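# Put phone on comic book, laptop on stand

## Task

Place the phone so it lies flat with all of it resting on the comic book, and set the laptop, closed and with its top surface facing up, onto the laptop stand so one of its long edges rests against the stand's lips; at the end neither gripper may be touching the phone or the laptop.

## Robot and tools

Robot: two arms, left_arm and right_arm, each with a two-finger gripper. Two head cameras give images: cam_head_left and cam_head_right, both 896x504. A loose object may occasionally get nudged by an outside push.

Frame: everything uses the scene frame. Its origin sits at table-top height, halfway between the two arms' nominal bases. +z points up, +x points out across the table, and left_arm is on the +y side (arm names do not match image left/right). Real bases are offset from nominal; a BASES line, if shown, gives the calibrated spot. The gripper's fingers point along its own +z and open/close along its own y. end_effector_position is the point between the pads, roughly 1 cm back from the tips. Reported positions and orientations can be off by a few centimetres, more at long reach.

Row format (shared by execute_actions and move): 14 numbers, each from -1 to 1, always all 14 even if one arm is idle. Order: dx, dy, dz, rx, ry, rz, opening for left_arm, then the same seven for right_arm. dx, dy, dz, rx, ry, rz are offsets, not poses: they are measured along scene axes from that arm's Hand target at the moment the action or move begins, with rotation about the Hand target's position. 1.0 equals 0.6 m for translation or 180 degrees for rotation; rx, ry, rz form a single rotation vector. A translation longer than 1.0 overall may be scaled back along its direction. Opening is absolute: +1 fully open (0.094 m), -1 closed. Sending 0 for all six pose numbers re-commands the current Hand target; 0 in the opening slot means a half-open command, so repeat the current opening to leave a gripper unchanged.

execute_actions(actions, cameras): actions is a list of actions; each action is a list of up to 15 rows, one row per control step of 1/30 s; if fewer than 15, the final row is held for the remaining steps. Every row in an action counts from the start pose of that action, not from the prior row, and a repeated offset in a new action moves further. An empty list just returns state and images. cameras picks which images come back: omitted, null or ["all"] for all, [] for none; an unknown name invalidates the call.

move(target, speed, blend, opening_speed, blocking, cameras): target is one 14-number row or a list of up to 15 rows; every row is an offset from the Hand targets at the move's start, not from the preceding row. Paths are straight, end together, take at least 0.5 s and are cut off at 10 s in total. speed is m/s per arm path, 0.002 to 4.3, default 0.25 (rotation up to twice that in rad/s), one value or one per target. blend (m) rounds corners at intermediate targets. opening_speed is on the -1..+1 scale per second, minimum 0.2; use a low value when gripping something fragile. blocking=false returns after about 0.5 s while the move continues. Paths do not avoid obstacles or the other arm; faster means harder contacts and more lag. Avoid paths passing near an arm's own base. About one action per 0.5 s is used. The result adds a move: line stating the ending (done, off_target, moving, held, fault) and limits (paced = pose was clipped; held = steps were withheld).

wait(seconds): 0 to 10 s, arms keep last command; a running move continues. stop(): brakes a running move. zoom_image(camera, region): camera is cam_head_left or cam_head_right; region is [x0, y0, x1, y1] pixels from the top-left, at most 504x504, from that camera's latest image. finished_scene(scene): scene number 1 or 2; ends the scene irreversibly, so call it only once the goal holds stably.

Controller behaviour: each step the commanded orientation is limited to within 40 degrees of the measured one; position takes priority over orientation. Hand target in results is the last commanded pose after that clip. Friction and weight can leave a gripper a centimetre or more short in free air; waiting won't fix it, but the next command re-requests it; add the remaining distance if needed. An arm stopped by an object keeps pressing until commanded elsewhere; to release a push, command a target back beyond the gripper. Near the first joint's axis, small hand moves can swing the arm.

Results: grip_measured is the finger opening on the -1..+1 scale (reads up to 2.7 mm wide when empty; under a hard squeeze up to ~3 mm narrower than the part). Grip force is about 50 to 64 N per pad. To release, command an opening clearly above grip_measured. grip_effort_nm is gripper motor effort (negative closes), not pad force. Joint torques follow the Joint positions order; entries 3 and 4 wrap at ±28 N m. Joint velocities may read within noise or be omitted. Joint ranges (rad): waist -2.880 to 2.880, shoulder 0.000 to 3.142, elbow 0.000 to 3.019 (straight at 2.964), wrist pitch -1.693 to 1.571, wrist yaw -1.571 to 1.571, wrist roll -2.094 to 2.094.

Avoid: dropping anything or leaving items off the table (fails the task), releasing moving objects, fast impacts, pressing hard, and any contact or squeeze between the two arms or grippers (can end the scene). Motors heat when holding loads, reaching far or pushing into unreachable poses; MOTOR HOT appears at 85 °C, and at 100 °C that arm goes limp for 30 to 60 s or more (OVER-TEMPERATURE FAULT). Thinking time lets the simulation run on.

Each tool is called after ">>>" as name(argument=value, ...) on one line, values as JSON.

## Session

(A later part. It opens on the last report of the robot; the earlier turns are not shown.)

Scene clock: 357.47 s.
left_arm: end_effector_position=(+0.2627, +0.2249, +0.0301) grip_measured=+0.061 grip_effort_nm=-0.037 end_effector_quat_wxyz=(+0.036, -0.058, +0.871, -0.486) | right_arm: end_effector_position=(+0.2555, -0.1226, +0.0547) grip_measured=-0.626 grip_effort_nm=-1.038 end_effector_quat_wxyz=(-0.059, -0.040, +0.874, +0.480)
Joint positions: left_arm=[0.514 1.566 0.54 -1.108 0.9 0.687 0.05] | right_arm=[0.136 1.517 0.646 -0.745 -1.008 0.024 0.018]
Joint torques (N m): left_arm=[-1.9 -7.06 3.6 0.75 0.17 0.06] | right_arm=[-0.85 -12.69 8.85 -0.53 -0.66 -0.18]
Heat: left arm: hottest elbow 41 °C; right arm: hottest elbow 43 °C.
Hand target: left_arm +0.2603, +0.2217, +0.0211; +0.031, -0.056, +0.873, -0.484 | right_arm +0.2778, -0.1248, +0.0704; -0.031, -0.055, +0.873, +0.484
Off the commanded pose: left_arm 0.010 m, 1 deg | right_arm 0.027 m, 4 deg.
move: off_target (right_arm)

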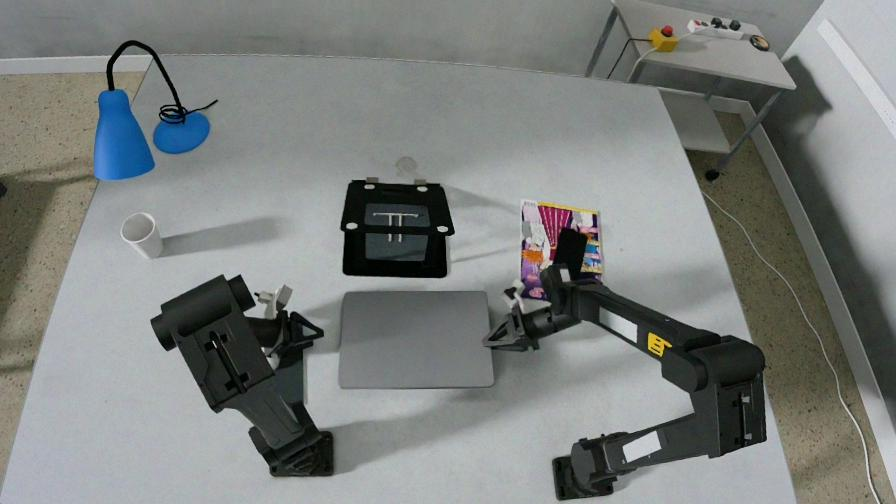

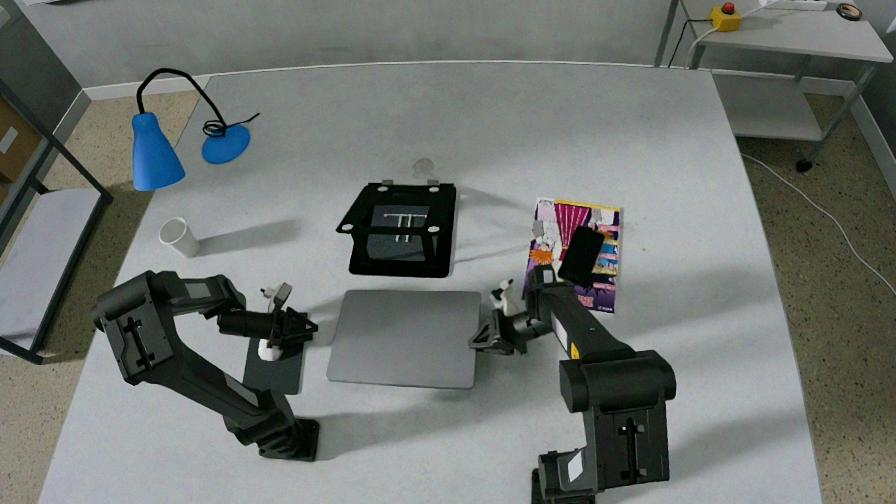

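>>> move(target=[[-0.012,-0.09,-0.02,0,0,0,0.06,0,0,0,0,0,0,-1]], speed=0.06)

>>> zoom_image(camera="cam_head_left", region=[260, 270, 420, 410])

>>> zoom_image(camera="cam_head_right", region=[260, 270, 420, 410])

Scene clock: 362.00 s.
left_arm: end_effector_position=(+0.2690, +0.1782, +0.0249) grip_measured=+0.060 grip_effort_nm=0.012 end_effector_quat_wxyz=(+0.054, -0.063, +0.866, -0.493) | right_arm: end_effector_position=(+0.2555, -0.1226, +0.0547) grip_measured=-0.626 grip_effort_nm=-1.043 end_effector_quat_wxyz=(-0.059, -0.040, +0.874, +0.480)
Joint positions: left_arm=[0.339 1.486 0.439 -0.825 1.009 0.389 0.05] | right_arm=[0.136 1.517 0.646 -0.745 -1.008 0.024 0.018]
Joint torques (N m): left_arm=[-3.72 -5.77 1.87 0.75 -0.71 0] | right_arm=[-0.79 -12.69 8.88 -0.53 -0.66 -0.18]
Heat: left arm: hottest elbow 40 °C; right arm: hottest elbow 43 °C.
Hand target: left_arm +0.2531, +0.1677, +0.0092; +0.031, -0.056, +0.873, -0.484 | right_arm +0.2778, -0.1248, +0.0704; -0.031, -0.055, +0.873, +0.484
Off the commanded pose: left_arm 0.025 m, 3 deg | right_arm 0.027 m, 4 deg.
move: off_target (left_arm, right_arm)

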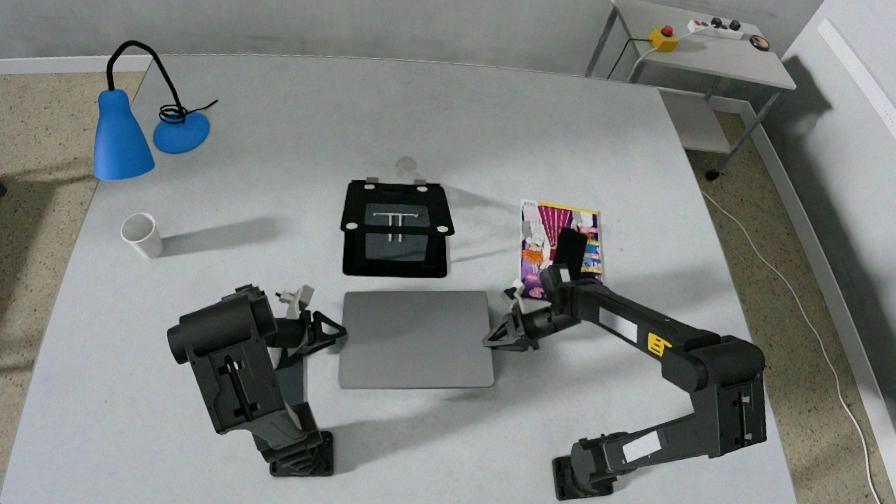

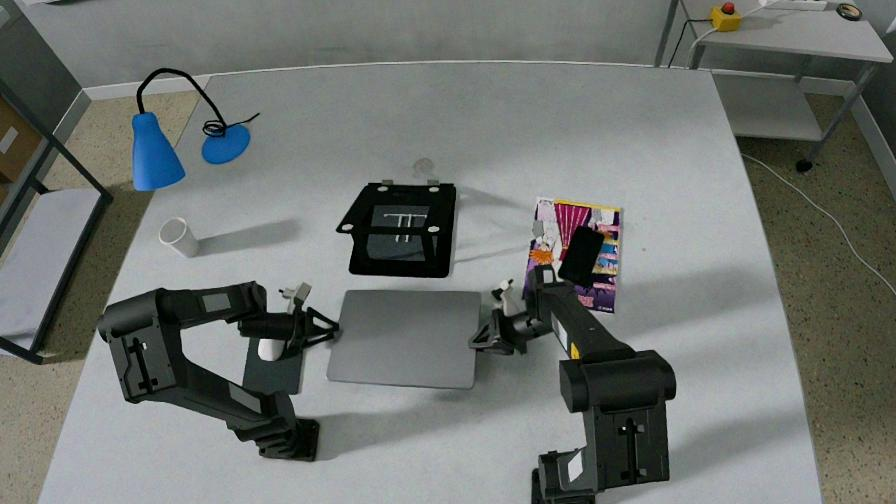

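Scaled by 3.150.

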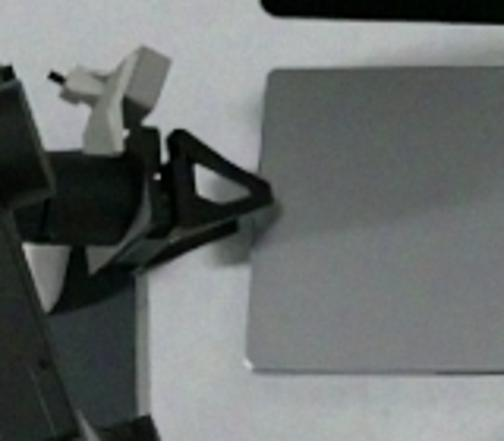

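Scaled by 3.150.

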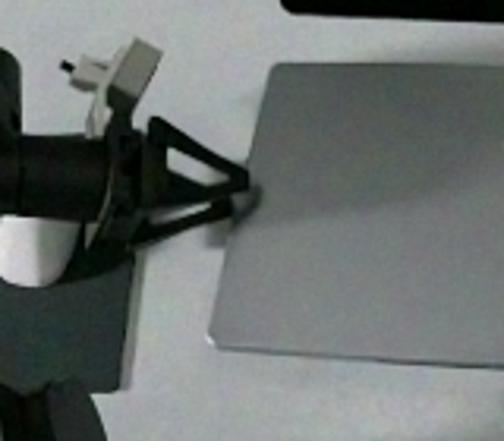

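>>> move(target=[[0.0,-0.04,-0.005,0,0,0,0.06,0,0,0,0,0,0,-1],[0.0,-0.04,-0.005,0,0,0,-1,0,0,0,0,0,0,-1]], speed=0.05, opening_speed=0.35)

>>> zoom_image(camera="cam_head_left", region=[260, 250, 540, 410])

>>> zoom_image(camera="cam_head_right", region=[260, 250, 540, 410])

Scene clock: 370.80 s.
left_arm: end_effector_position=(+0.2698, +0.1502, +0.0203) grip_measured=-0.392 grip_effort_nm=-1.009 end_effector_quat_wxyz=(+0.054, -0.059, +0.866, -0.494) | right_arm: end_effector_position=(+0.2588, -0.1237, +0.0560) grip_measured=-0.630 grip_effort_nm=-1.038 end_effector_quat_wxyz=(-0.056, -0.040, +0.875, +0.479)
Joint positions: left_arm=[0.219 1.447 0.384 -0.625 1.035 0.177 0.029] | right_arm=[0.131 1.517 0.653 -0.749 -1.007 0.021 0.017]
Joint torques (N m): left_arm=[-3.19 -5.83 2.5 0.42 -0.68 0.2] | right_arm=[-0.44 -12.63 8.44 -0.4 -0.74 -0.16]
Heat: left arm: hottest elbow 39 °C; right arm: hottest elbow 42 °C.
Hand target: left_arm +0.2531, +0.1437, +0.0062; +0.031, -0.056, +0.873, -0.484 | right_arm +0.2778, -0.1248, +0.0704; -0.031, -0.055, +0.873, +0.484
Off the commanded pose: left_arm 0.023 m, 3 deg | right_arm 0.024 m, 3 deg.
move: off_target (left_arm, right_arm); target 2's new opening was sent with left_arm's hand 0.029 m and 4 deg from that target

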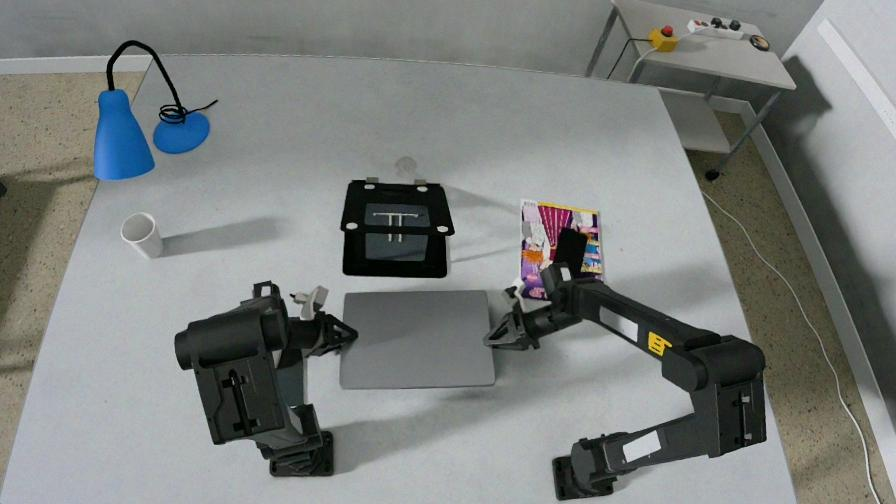

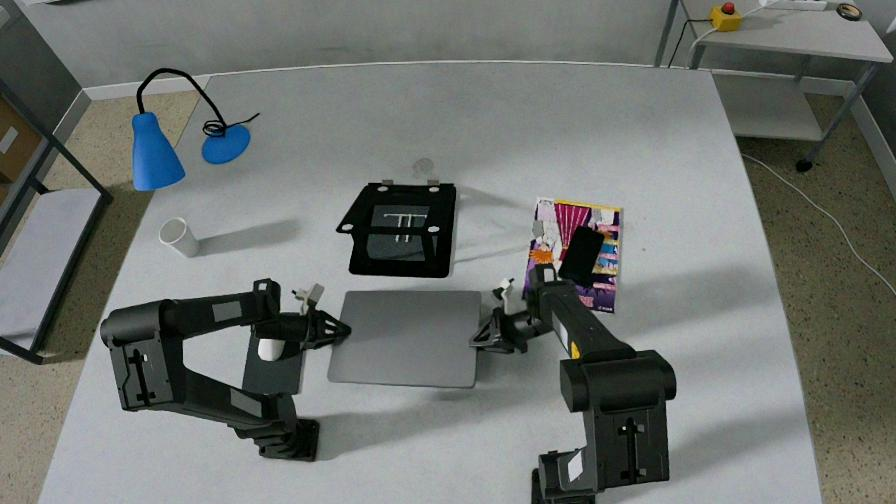

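Scaled by 1.800.

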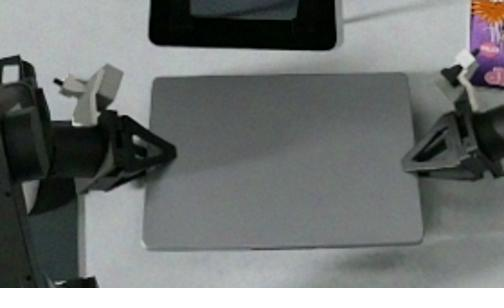

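Scaled by 1.800.

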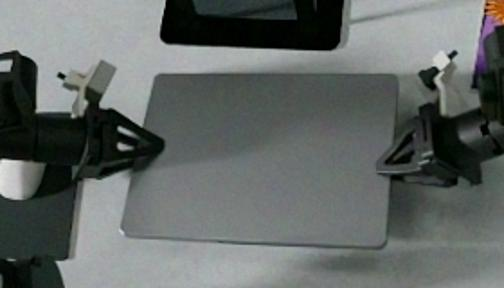

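>>> move(target=[[0.02,0.0,0.11,0,0,0,-1,0,0,0,0,0,0,-1]], speed=0.05)

>>> zoom_image(camera="cam_head_left", region=[260, 250, 540, 410])

>>> zoom_image(camera="cam_head_right", region=[260, 250, 540, 410])

Scene clock: 381.70 s.
left_arm: end_effector_position=(+0.2478, +0.1479, +0.0513) grip_measured=-0.439 grip_effort_nm=-0.999 end_effector_quat_wxyz=(+0.012, -0.088, +0.873, -0.480) | right_arm: end_effector_position=(+0.2583, -0.1274, +0.0568) grip_measured=-0.630 grip_effort_nm=-1.038 end_effector_quat_wxyz=(-0.055, -0.042, +0.874, +0.482)
Joint positions: left_arm=[0.214 1.276 0.389 -0.864 0.991 0.138 0.026] | right_arm=[0.118 1.517 0.653 -0.766 -1.011 -0.005 0.017]
Joint torques (N m): left_arm=[-3.6 -8.35 11.08 -1.4 1.17 0.23] | right_arm=[0.38 -12.63 8.43 0.06 -0.62 0.06]
Heat: left arm: hottest elbow 38 °C; right arm: hottest elbow 42 °C.
Hand target: left_arm +0.2650, +0.1437, +0.0722; +0.030, -0.056, +0.873, -0.484 | right_arm +0.2778, -0.1249, +0.0704; -0.031, -0.055, +0.873, +0.484
Off the commanded pose: left_arm 0.027 m, 4 deg | right_arm 0.024 m, 3 deg.
move: off_target (left_arm, right_arm)

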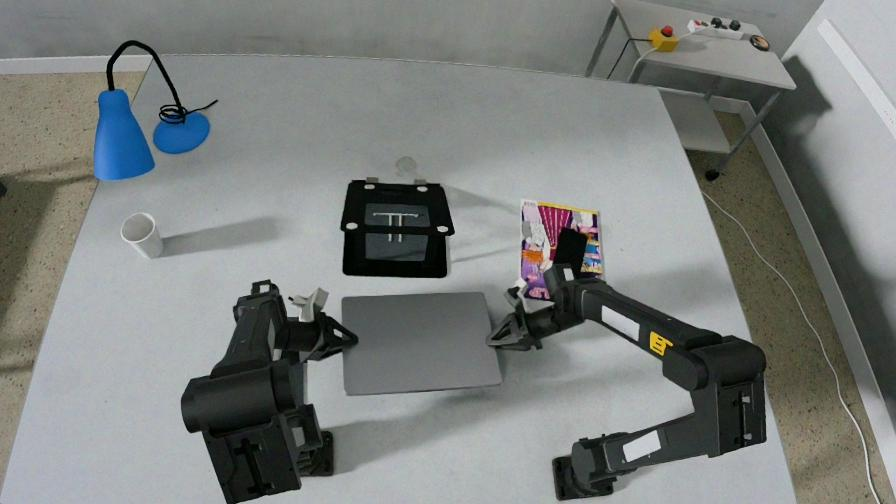

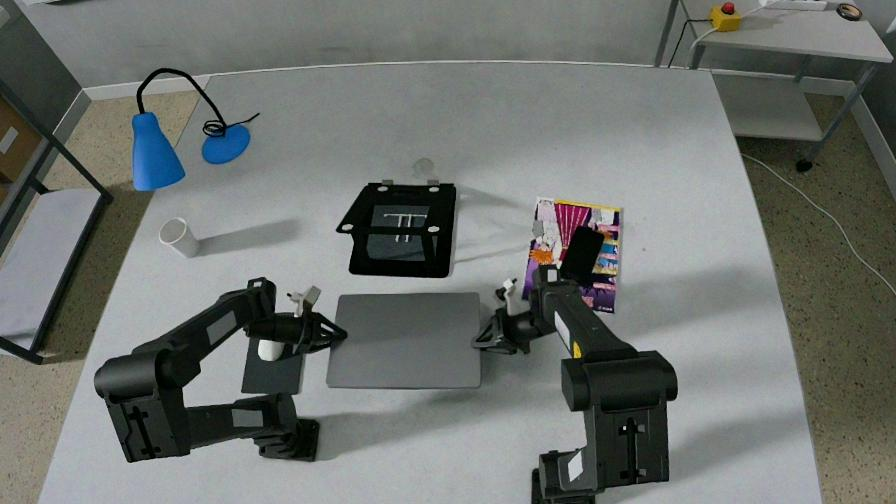

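Scaled by 1.800.

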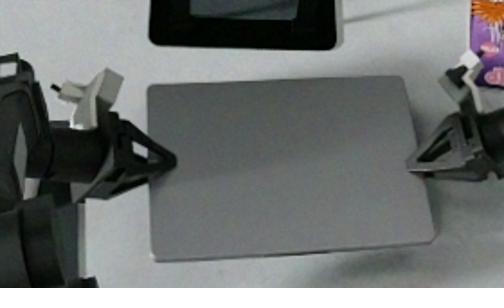

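Scaled by 1.800.

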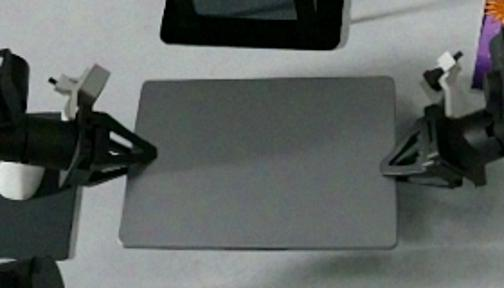

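>>> move(target=[[0.0,0.0,0.15,0,0,0,-1,0,0,0.15,0,0,0,-1],[0.0,0.03,0.25,0,0,0,-1,0,0.03,0.25,0,0,0,-1]], speed=0.06, blend=0.02)

>>> zoom_image(camera="cam_head_left", region=[240, 220, 560, 410])

>>> zoom_image(camera="cam_head_right", region=[240, 220, 560, 410])

Scene clock: 391.33 s.
left_arm: end_effector_position=(+0.2466, +0.1575, +0.1827) grip_measured=-0.475 grip_effort_nm=-1.004 end_effector_quat_wxyz=(-0.013, -0.091, +0.869, -0.485) | right_arm: end_effector_position=(+0.2508, -0.1188, +0.1788) grip_measured=-0.629 grip_effort_nm=-1.033 end_effector_quat_wxyz=(-0.076, -0.023, +0.873, +0.481)
Joint positions: left_arm=[0.26 1.026 0.634 -1.502 0.979 0.254 0.025] | right_arm=[0.148 1.259 0.801 -1.159 -1.016 0.076 0.017]
Joint torques (N m): left_arm=[-2.02 -6.95 17.14 -1.57 0.99 0.37] | right_arm=[2.02 -12.22 14.71 0.08 -0.45 0.22]
Heat: left arm: hottest elbow 39 °C; right arm: hottest elbow 43 °C.
Hand target: left_arm +0.2650, +0.1617, +0.2221; +0.030, -0.056, +0.873, -0.484 | right_arm +0.2778, -0.1069, +0.2202; -0.031, -0.055, +0.873, +0.484
Off the commanded pose: left_arm 0.044 m, 6 deg | right_arm 0.051 m, 6 deg.
move: off_target (left_arm, right_arm)

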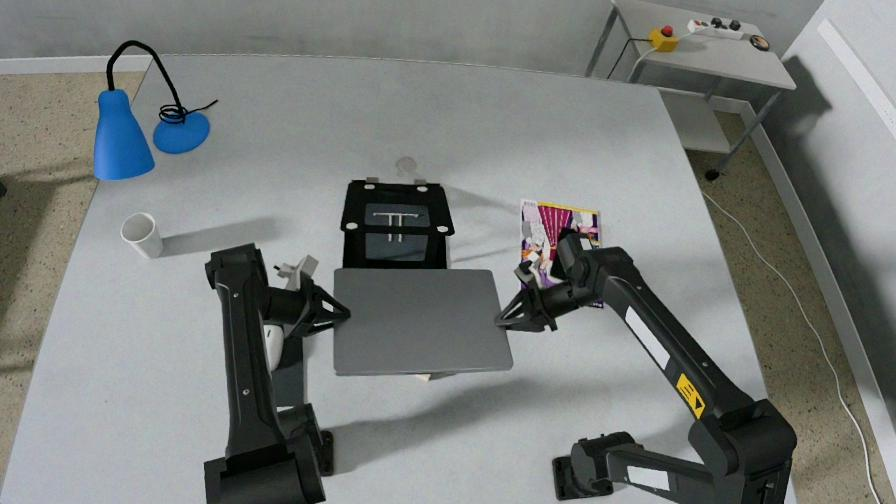

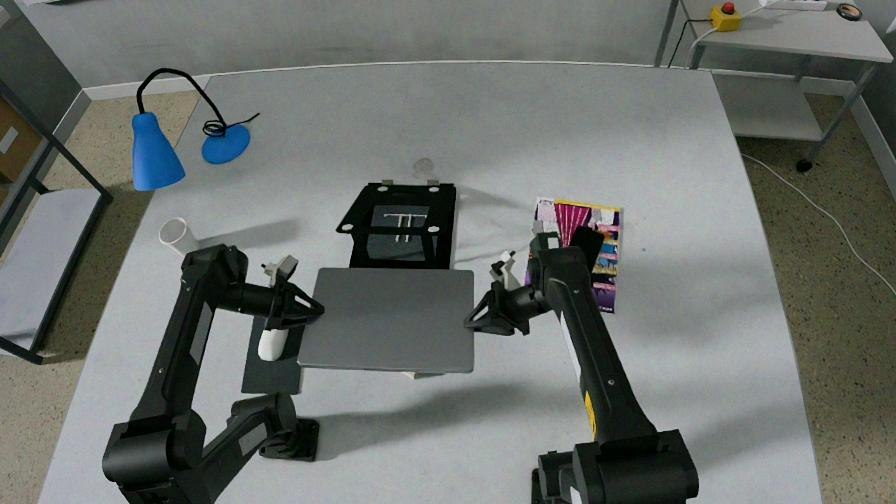

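Scaled by 1.575.

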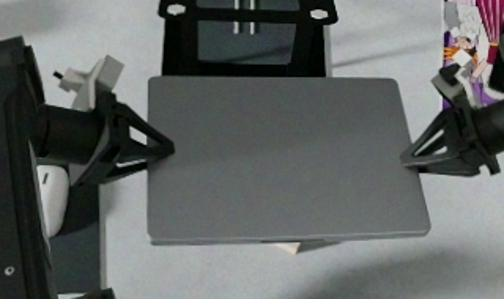

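Scaled by 1.575.

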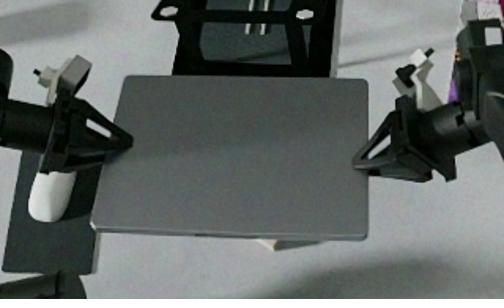

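>>> move(target=[[0.15,0.0,0.05,0,0,0,-1,0.15,0,0.05,0,0,0,-1],[0.3,0.0,0.06,0,0.08,0,-1,0.3,0.0,0.06,0,0.08,0,-1]], speed=0.07, blend=0.02)

>>> zoom_image(camera="cam_head_left", region=[240, 160, 560, 350])

>>> zoom_image(camera="cam_head_right", region=[240, 160, 560, 350])

Scene clock: 398.43 s.
left_arm: end_effector_position=(+0.4268, +0.1695, +0.2193) grip_measured=-0.475 grip_effort_nm=-1.009 end_effector_quat_wxyz=(-0.110, -0.152, +0.860, -0.475) | right_arm: end_effector_position=(+0.4311, -0.1050, +0.2239) grip_measured=-0.629 grip_effort_nm=-1.048 end_effector_quat_wxyz=(-0.181, +0.028, +0.858, +0.480)
Joint positions: left_arm=[0.151 1.54 1.186 -1.575 0.977 0.022 0.025] | right_arm=[0.115 1.797 1.505 -1.644 -1.039 -0.025 0.017]
Joint torques (N m): left_arm=[-3.31 -15.68 17.43 -1.4 0.41 0.15] | right_arm=[-0.44 -20.31 14.83 -0.92 -0.53 -0.04]
Heat: left arm: hottest elbow 41 °C; right arm: hottest elbow 45 °C.
Hand target: left_arm +0.4451, +0.1618, +0.2583; -0.079, -0.116, +0.870, -0.473 | right_arm +0.4579, -0.1069, +0.2565; -0.140, +0.006, +0.862, +0.487
Off the commanded pose: left_arm 0.044 m, 6 deg | right_arm 0.042 m, 5 deg.
move: off_target (left_arm, right_arm)

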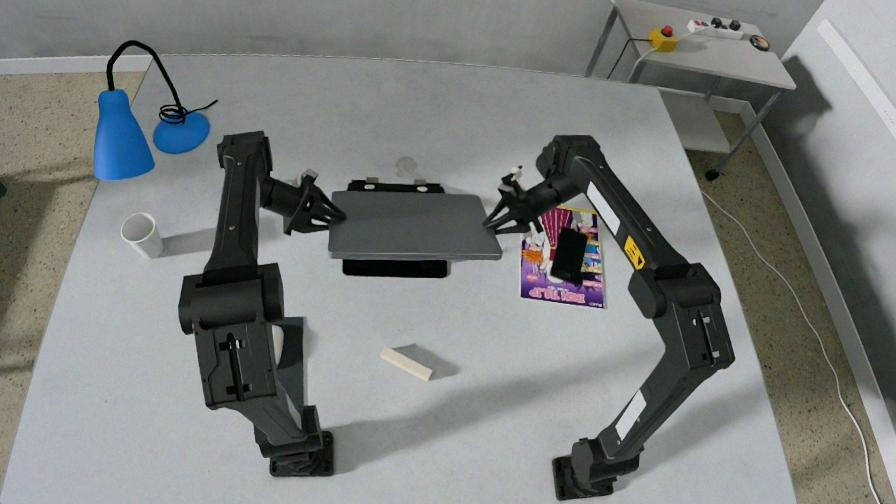

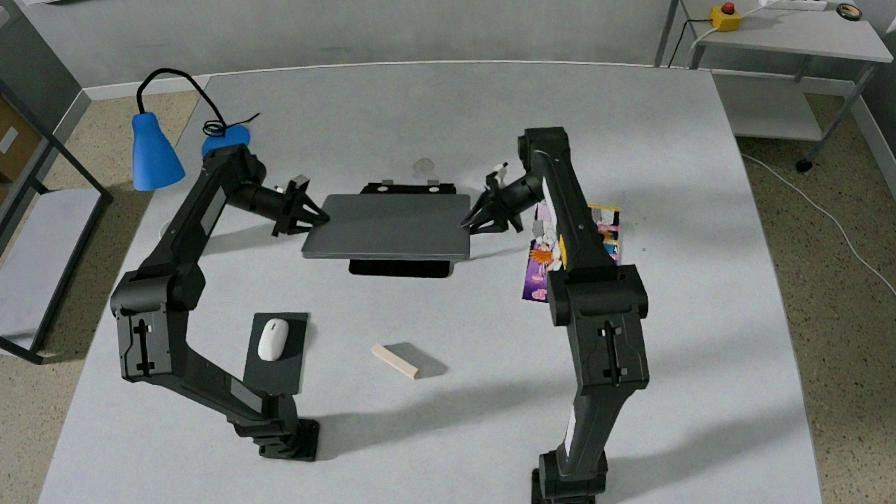

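Scaled by 1.575.

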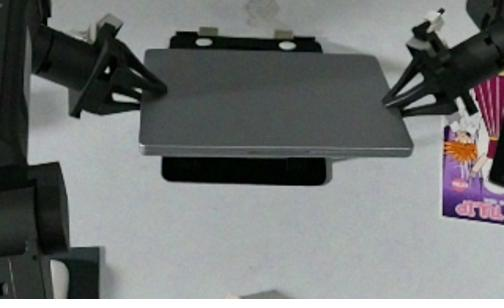

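Scaled by 1.575.

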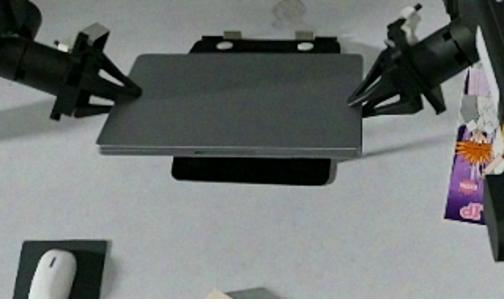

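>>> move(target=[[0.14,0.067,-0.03,0,0.05,0,-1,0.14,0.067,-0.03,0,0.05,0,-1]], speed=0.06)

>>> zoom_image(camera="cam_head_left", region=[260, 140, 520, 300])

>>> zoom_image(camera="cam_head_right", region=[260, 140, 520, 300])

Scene clock: 405.17 s.
left_arm: end_effector_position=(+0.5102, +0.1963, +0.1963) grip_measured=-0.475 grip_effort_nm=-1.004 end_effector_quat_wxyz=(-0.149, -0.197, +0.854, -0.458) | right_arm: end_effector_position=(+0.5202, -0.0765, +0.2008) grip_measured=-0.629 grip_effort_nm=-1.038 end_effector_quat_wxyz=(-0.210, +0.079, +0.847, +0.481)
Joint positions: left_arm=[0.169 1.795 1.451 -1.644 0.945 -0.04 0.025] | right_arm=[0.14 2.048 1.815 -1.67 -1.077 0.131 0.017]
Joint torques (N m): left_arm=[-1.14 -19.72 17.2 -1.69 0.31 0.18] | right_arm=[1.03 -25.05 15.17 -0.75 -0.7 0.3]
Heat: left arm: hottest elbow 41 °C; right arm: hottest elbow 46 °C.
Hand target: left_arm +0.5291, +0.2020, +0.2401; -0.147, -0.153, +0.861, -0.462 | right_arm +0.5418, -0.0665, +0.2384; -0.208, +0.044, +0.848, +0.485
Off the commanded pose: left_arm 0.048 m, 5 deg | right_arm 0.045 m, 4 deg.
joint sent to its limit (left arm) — joint 4 (wrist pitch), lower limit. The joint targets are off in position and orientation.
joint sent to its limit (right arm) — joint 4 (wrist pitch), lower limit. The joint targets are off in position and orientation.
move: off_target (left_arm, right_arm)

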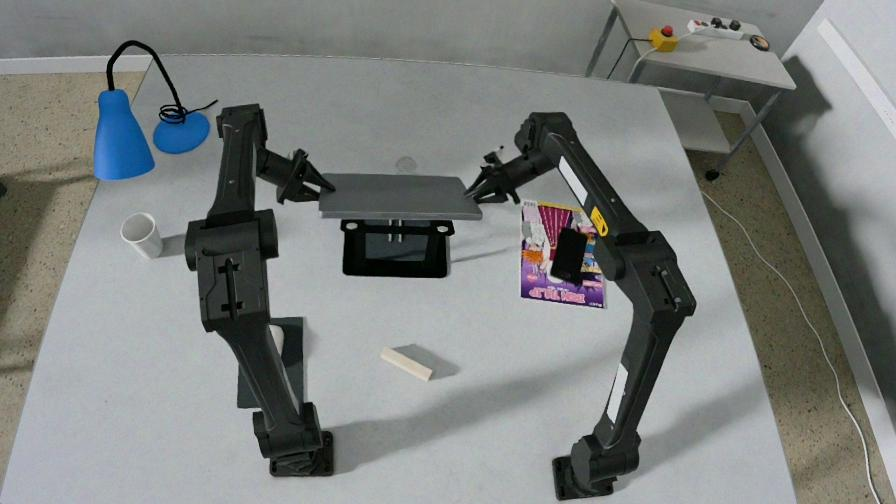

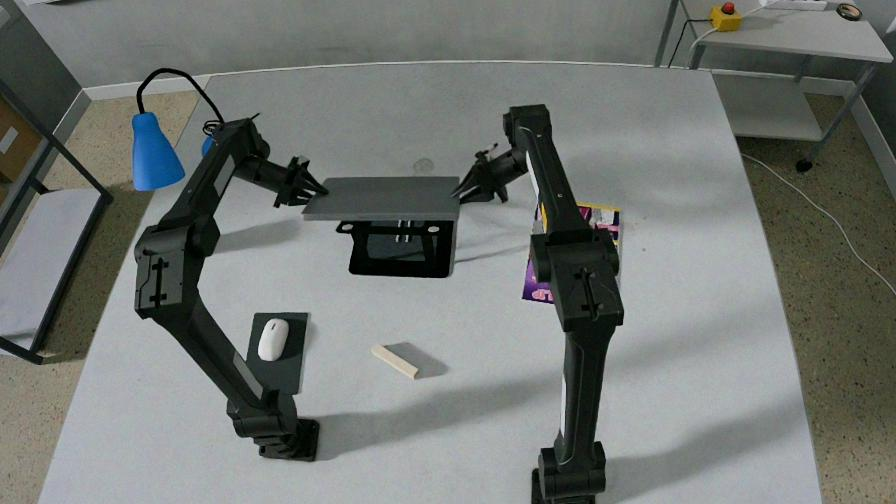

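Scaled by 1.938.

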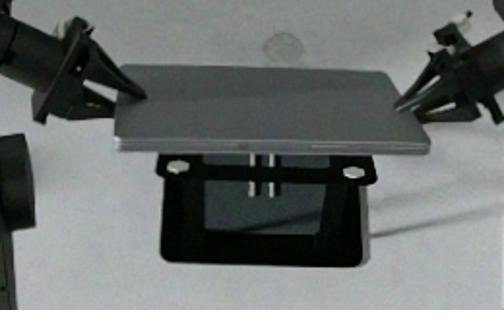

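Scaled by 1.938.

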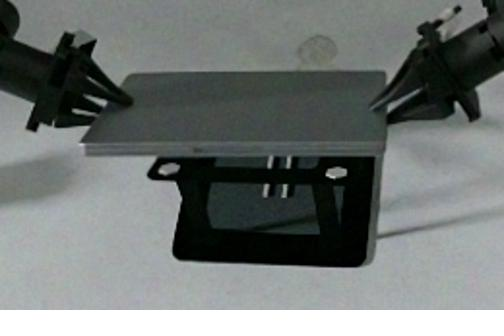

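>>> move(target=[[0.05,0.045,-0.12,0,0.015,0,-1,0.05,0.045,-0.12,0,0.015,0,-1]], speed=0.06)

>>> zoom_image(camera="cam_head_left", region=[260, 140, 520, 300])

>>> zoom_image(camera="cam_head_right", region=[260, 140, 520, 300])

Scene clock: 413.30 s.
left_arm: end_effector_position=(+0.5385, +0.2222, +0.1269) grip_measured=-0.475 grip_effort_nm=-1.009 end_effector_quat_wxyz=(-0.183, -0.211, +0.847, -0.453) | right_arm: end_effector_position=(+0.5496, -0.0499, +0.1310) grip_measured=-0.629 grip_effort_nm=-1.038 end_effector_quat_wxyz=(-0.247, +0.084, +0.839, +0.477)
Joint positions: left_arm=[0.204 1.989 1.532 -1.648 0.918 0.013 0.025] | right_arm=[0.174 2.241 1.939 -1.67 -1.095 0.132 0.017]
Joint torques (N m): left_arm=[-1.26 -23.12 15.6 -1.72 0.24 0.4] | right_arm=[1.03 -27.28 14.56 -0.87 -0.59 0.23]
Motor temperatures (°C): left_arm=[22 27 42 24 27 24 29] | right_arm=[26 38 50 25 25 23 28]
Heat: left arm: hottest elbow 42 °C; right arm: hottest elbow 50 °C.
Hand target: left_arm +0.5590, +0.2289, +0.1682; -0.167, -0.164, +0.857, -0.459 | right_arm +0.5718, -0.0396, +0.1664; -0.228, +0.055, +0.843, +0.484
Off the commanded pose: left_arm 0.047 m, 6 deg | right_arm 0.043 m, 4 deg.
joint sent to its limit (left arm) — joint 4 (wrist pitch), lower limit. The joint targets are off in orientation, not in position.
joint sent to its limit (right arm) — joint 4 (wrist pitch), lower limit. The joint targets are off in position, not in orientation.
move: off_target (left_arm, right_arm)

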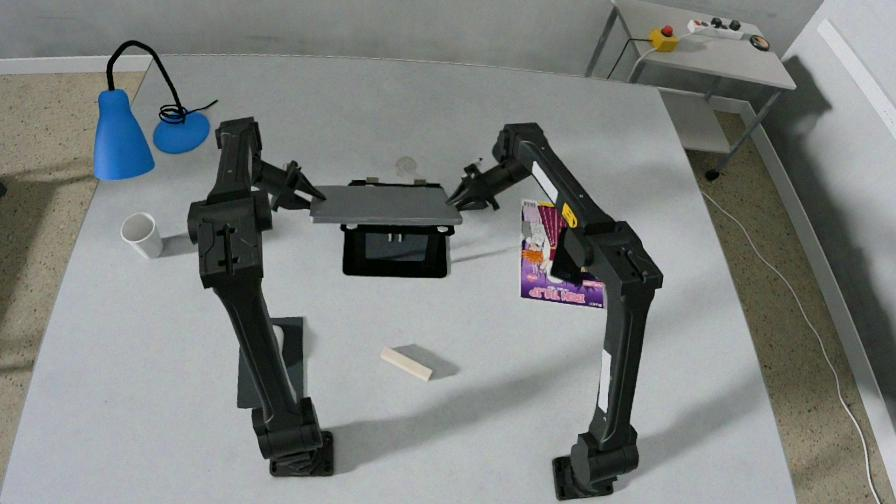

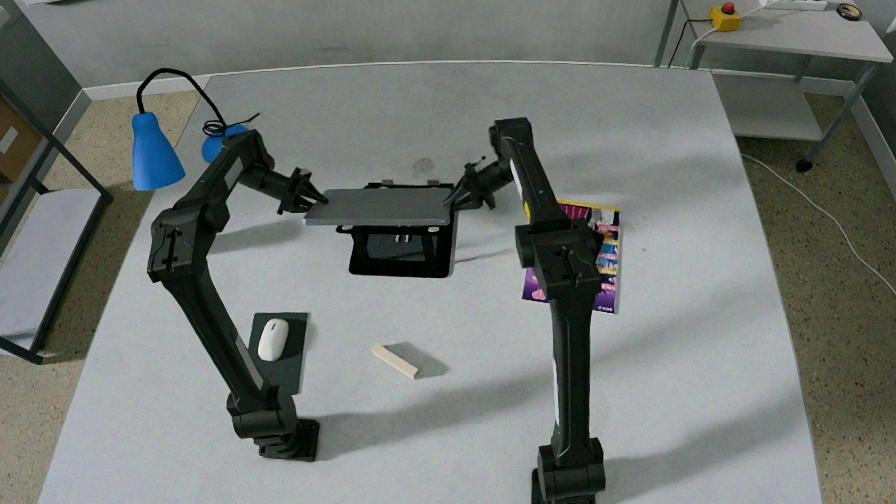

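Scaled by 1.938.

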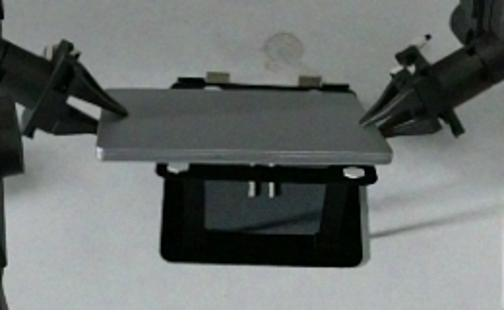

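Scaled by 1.938.

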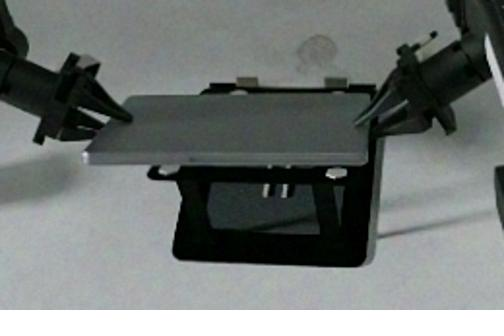

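>>> move(target=[[0.03,0.005,-0.06,0,0.0,0,-1,0.03,0.005,-0.06,0,0.0,0,-1]], speed=0.05)

>>> zoom_image(camera="cam_head_left", region=[290, 150, 490, 280])

>>> zoom_image(camera="cam_head_right", region=[290, 150, 490, 280])

Scene clock: 418.57 s.
left_arm: end_effector_position=(+0.5607, +0.2266, +0.1025) grip_measured=-0.475 grip_effort_nm=-1.009 end_effector_quat_wxyz=(-0.179, -0.195, +0.847, -0.460) | right_arm: end_effector_position=(+0.5701, -0.0455, +0.1123) grip_measured=-0.629 grip_effort_nm=-1.043 end_effector_quat_wxyz=(-0.241, +0.077, +0.840, +0.480)
Joint positions: left_arm=[0.204 2.079 1.604 -1.648 0.925 0.061 0.025] | right_arm=[0.175 2.317 2.028 -1.673 -1.095 0.121 0.017]
Joint torques (N m): left_arm=[-1.61 -22.65 14.34 -1.84 -0.17 0.3] | right_arm=[0.91 -26.52 14.13 -0.69 -0.55 0.17]
Heat: left arm: hottest elbow 43 °C; right arm: hottest elbow 51 °C.
Hand target: left_arm +0.5770, +0.2319, +0.1322; -0.167, -0.164, +0.857, -0.459 | right_arm +0.5899, -0.0367, +0.1304; -0.228, +0.055, +0.843, +0.484
Off the commanded pose: left_arm 0.034 m, 4 deg | right_arm 0.028 m, 3 deg.
joint sent to its limit (left arm) — joint 4 (wrist pitch), lower limit. The joint targets still meet the commanded pose.
joint sent to its limit (right arm) — joint 4 (wrist pitch), lower limit. The joint targets still meet the commanded pose.
move: off_target (left_arm, right_arm)

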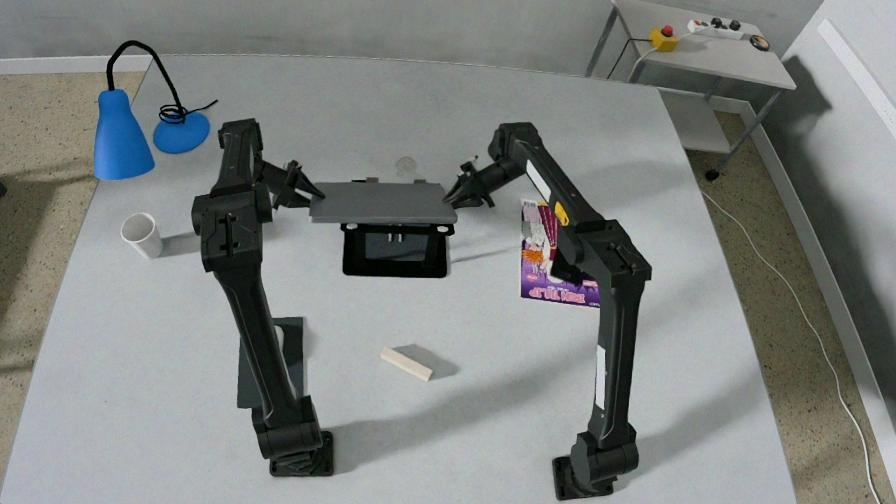

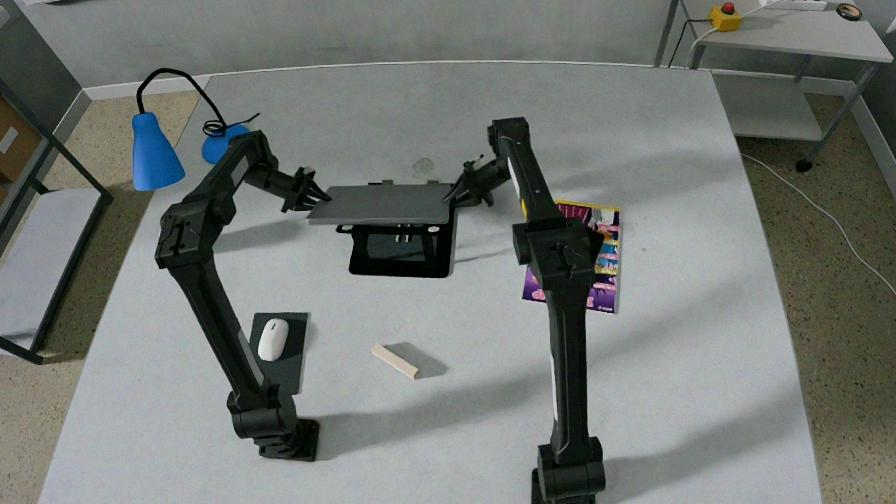

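Scaled by 2.520.

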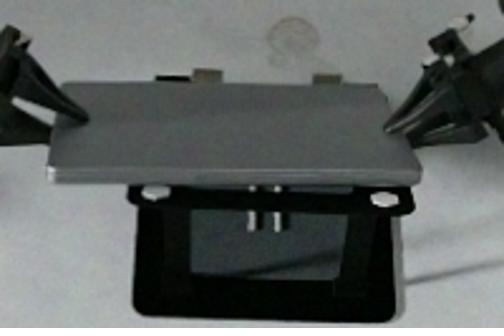

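Scaled by 2.520.

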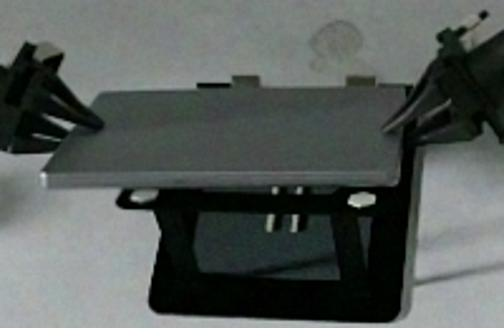

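>>> move(target=[[0.0,-0.045,-0.005,0,0.0,0,-1,0.0,-0.045,-0.01,0,0.0,0,-1],[0.02,-0.045,-0.05,0,0.0,0,-1,0.02,-0.045,-0.06,0,0.0,0,-1]], speed=0.05)

>>> zoom_image(camera="cam_head_left", region=[290, 150, 490, 280])

>>> zoom_image(camera="cam_head_right", region=[290, 150, 490, 280])

Scene clock: 424.03 s.
left_arm: end_effector_position=(+0.5735, +0.2169, +0.0874) grip_measured=-0.475 grip_effort_nm=-1.009 end_effector_quat_wxyz=(-0.176, -0.184, +0.845, -0.470) | right_arm: end_effector_position=(+0.5805, -0.0550, +0.0988) grip_measured=-0.629 grip_effort_nm=-1.033 end_effector_quat_wxyz=(-0.229, +0.064, +0.842, +0.484)
Joint positions: left_arm=[0.185 2.127 1.634 -1.628 0.951 0.072 0.025] | right_arm=[0.158 2.354 2.06 -1.678 -1.089 0.069 0.017]
Joint torques (N m): left_arm=[-4.6 -21.19 13.3 -0.96 -0.29 -0.06] | right_arm=[-0.91 -25.05 12.74 -0.55 -0.22 0.1]
Heat: left arm: hottest elbow 43 °C; right arm: hottest elbow 52 °C.
Hand target: left_arm +0.5890, +0.2049, +0.1021; -0.167, -0.164, +0.857, -0.459 | right_arm +0.6018, -0.0637, +0.0944; -0.228, +0.055, +0.843, +0.484
Off the commanded pose: left_arm 0.025 m, 3 deg | right_arm 0.024 m, 1 deg.
joint sent to its limit (right arm) — joint 4 (wrist pitch), lower limit. The joint targets still meet the commanded pose.
move: off_target (left_arm, right_arm)

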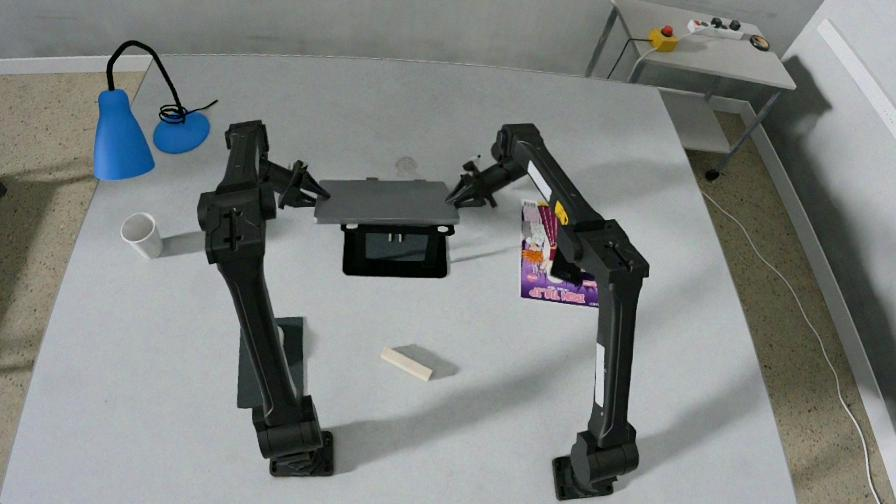

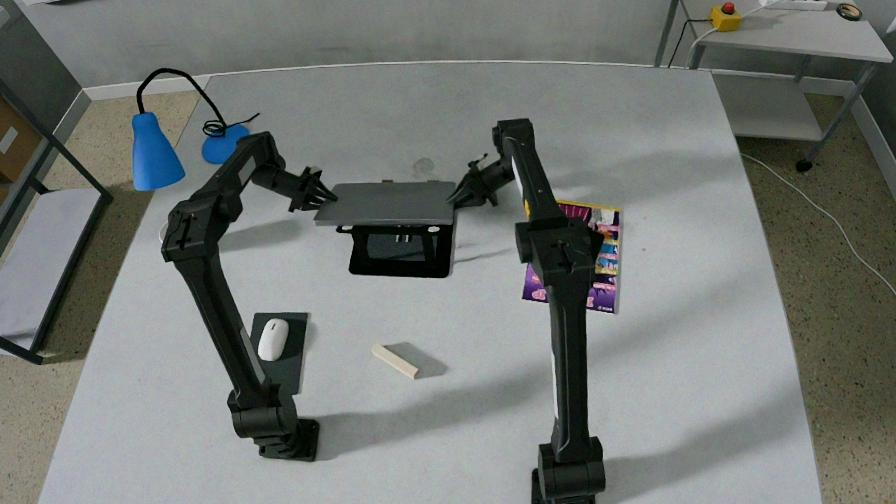

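Scaled by 2.520.

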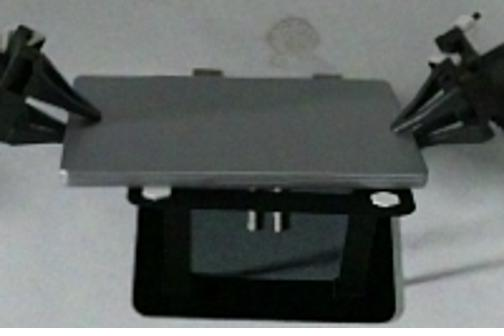

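Scaled by 2.520.

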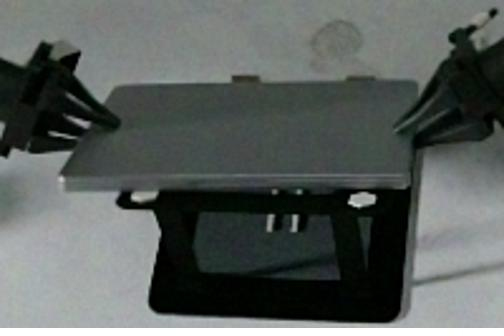

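>>> move(target=[[0.0,-0.02,-0.035,0,0.0,0,-1,0.0,-0.02,-0.04,0,0.0,0,-1]], speed=0.04)

>>> zoom_image(camera="cam_head_left", region=[290, 150, 490, 280])

>>> zoom_image(camera="cam_head_right", region=[290, 150, 490, 280])

Scene clock: 428.17 s.
left_arm: end_effector_position=(+0.5820, +0.2138, +0.0818) grip_measured=-0.475 grip_effort_nm=-1.009 end_effector_quat_wxyz=(-0.160, -0.179, +0.849, -0.471) | right_arm: end_effector_position=(+0.5841, -0.0586, +0.0944) grip_measured=-0.629 grip_effort_nm=-1.043 end_effector_quat_wxyz=(-0.224, +0.060, +0.841, +0.489)
Joint positions: left_arm=[0.177 2.131 1.635 -1.573 0.958 0.053 0.025] | right_arm=[0.151 2.366 2.068 -1.678 -1.094 0.05 0.017]
Joint torques (N m): left_arm=[-5.42 -20.72 10.61 -0.43 -0.23 -0.13] | right_arm=[-1.61 -23.65 11.41 -0.58 0.18 -0.12]
Heat: left arm: hottest elbow 43 °C; right arm: hottest elbow 51 °C.
Hand target: left_arm +0.5890, +0.1929, +0.0811; -0.167, -0.164, +0.857, -0.459 | right_arm +0.6019, -0.0757, +0.0704; -0.228, +0.055, +0.843, +0.484
Off the commanded pose: left_arm 0.022 m, 3 deg | right_arm 0.034 m, 1 deg.
joint sent to its limit (right arm) — joint 4 (wrist pitch), lower limit. The joint targets still meet the commanded pose.
move: off_target (left_arm, right_arm)

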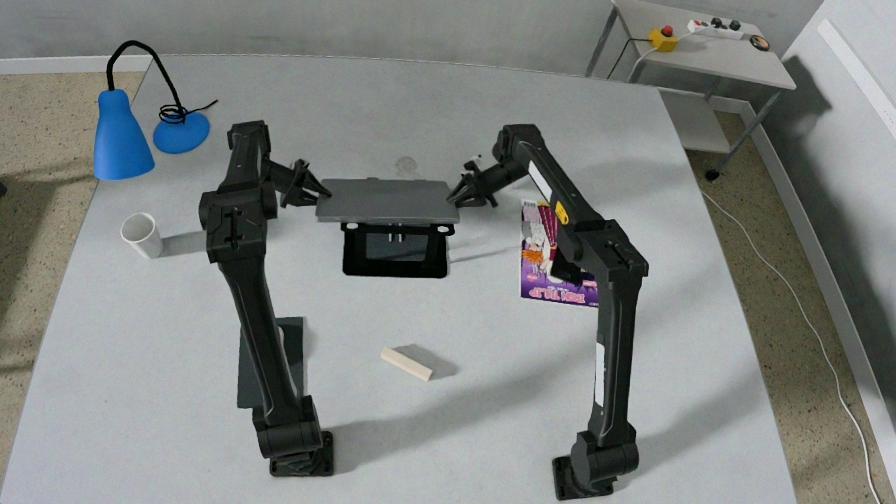

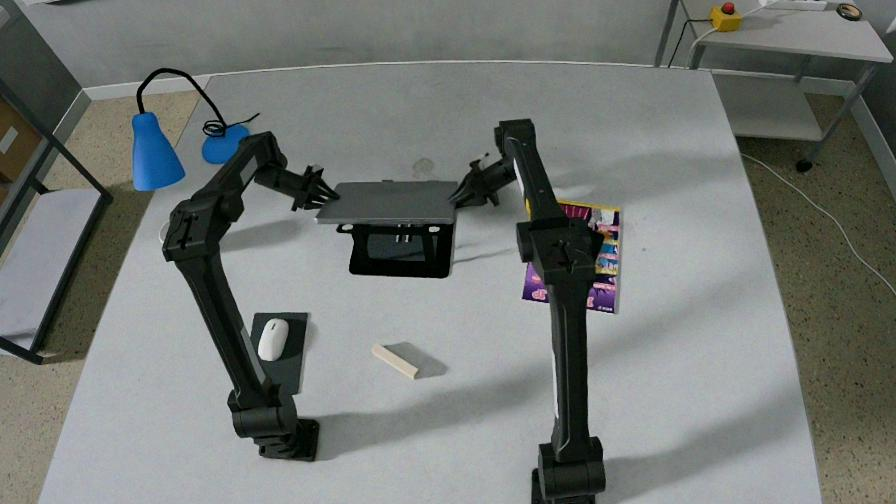

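Scaled by 2.520.

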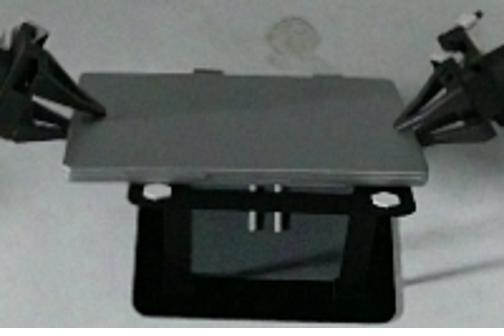

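Scaled by 2.520.

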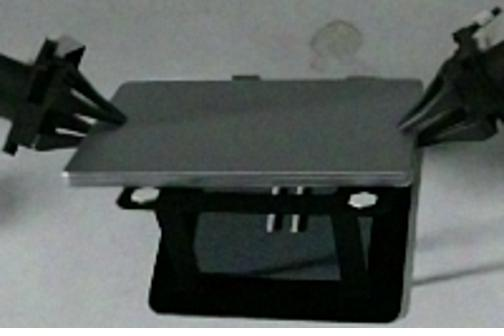

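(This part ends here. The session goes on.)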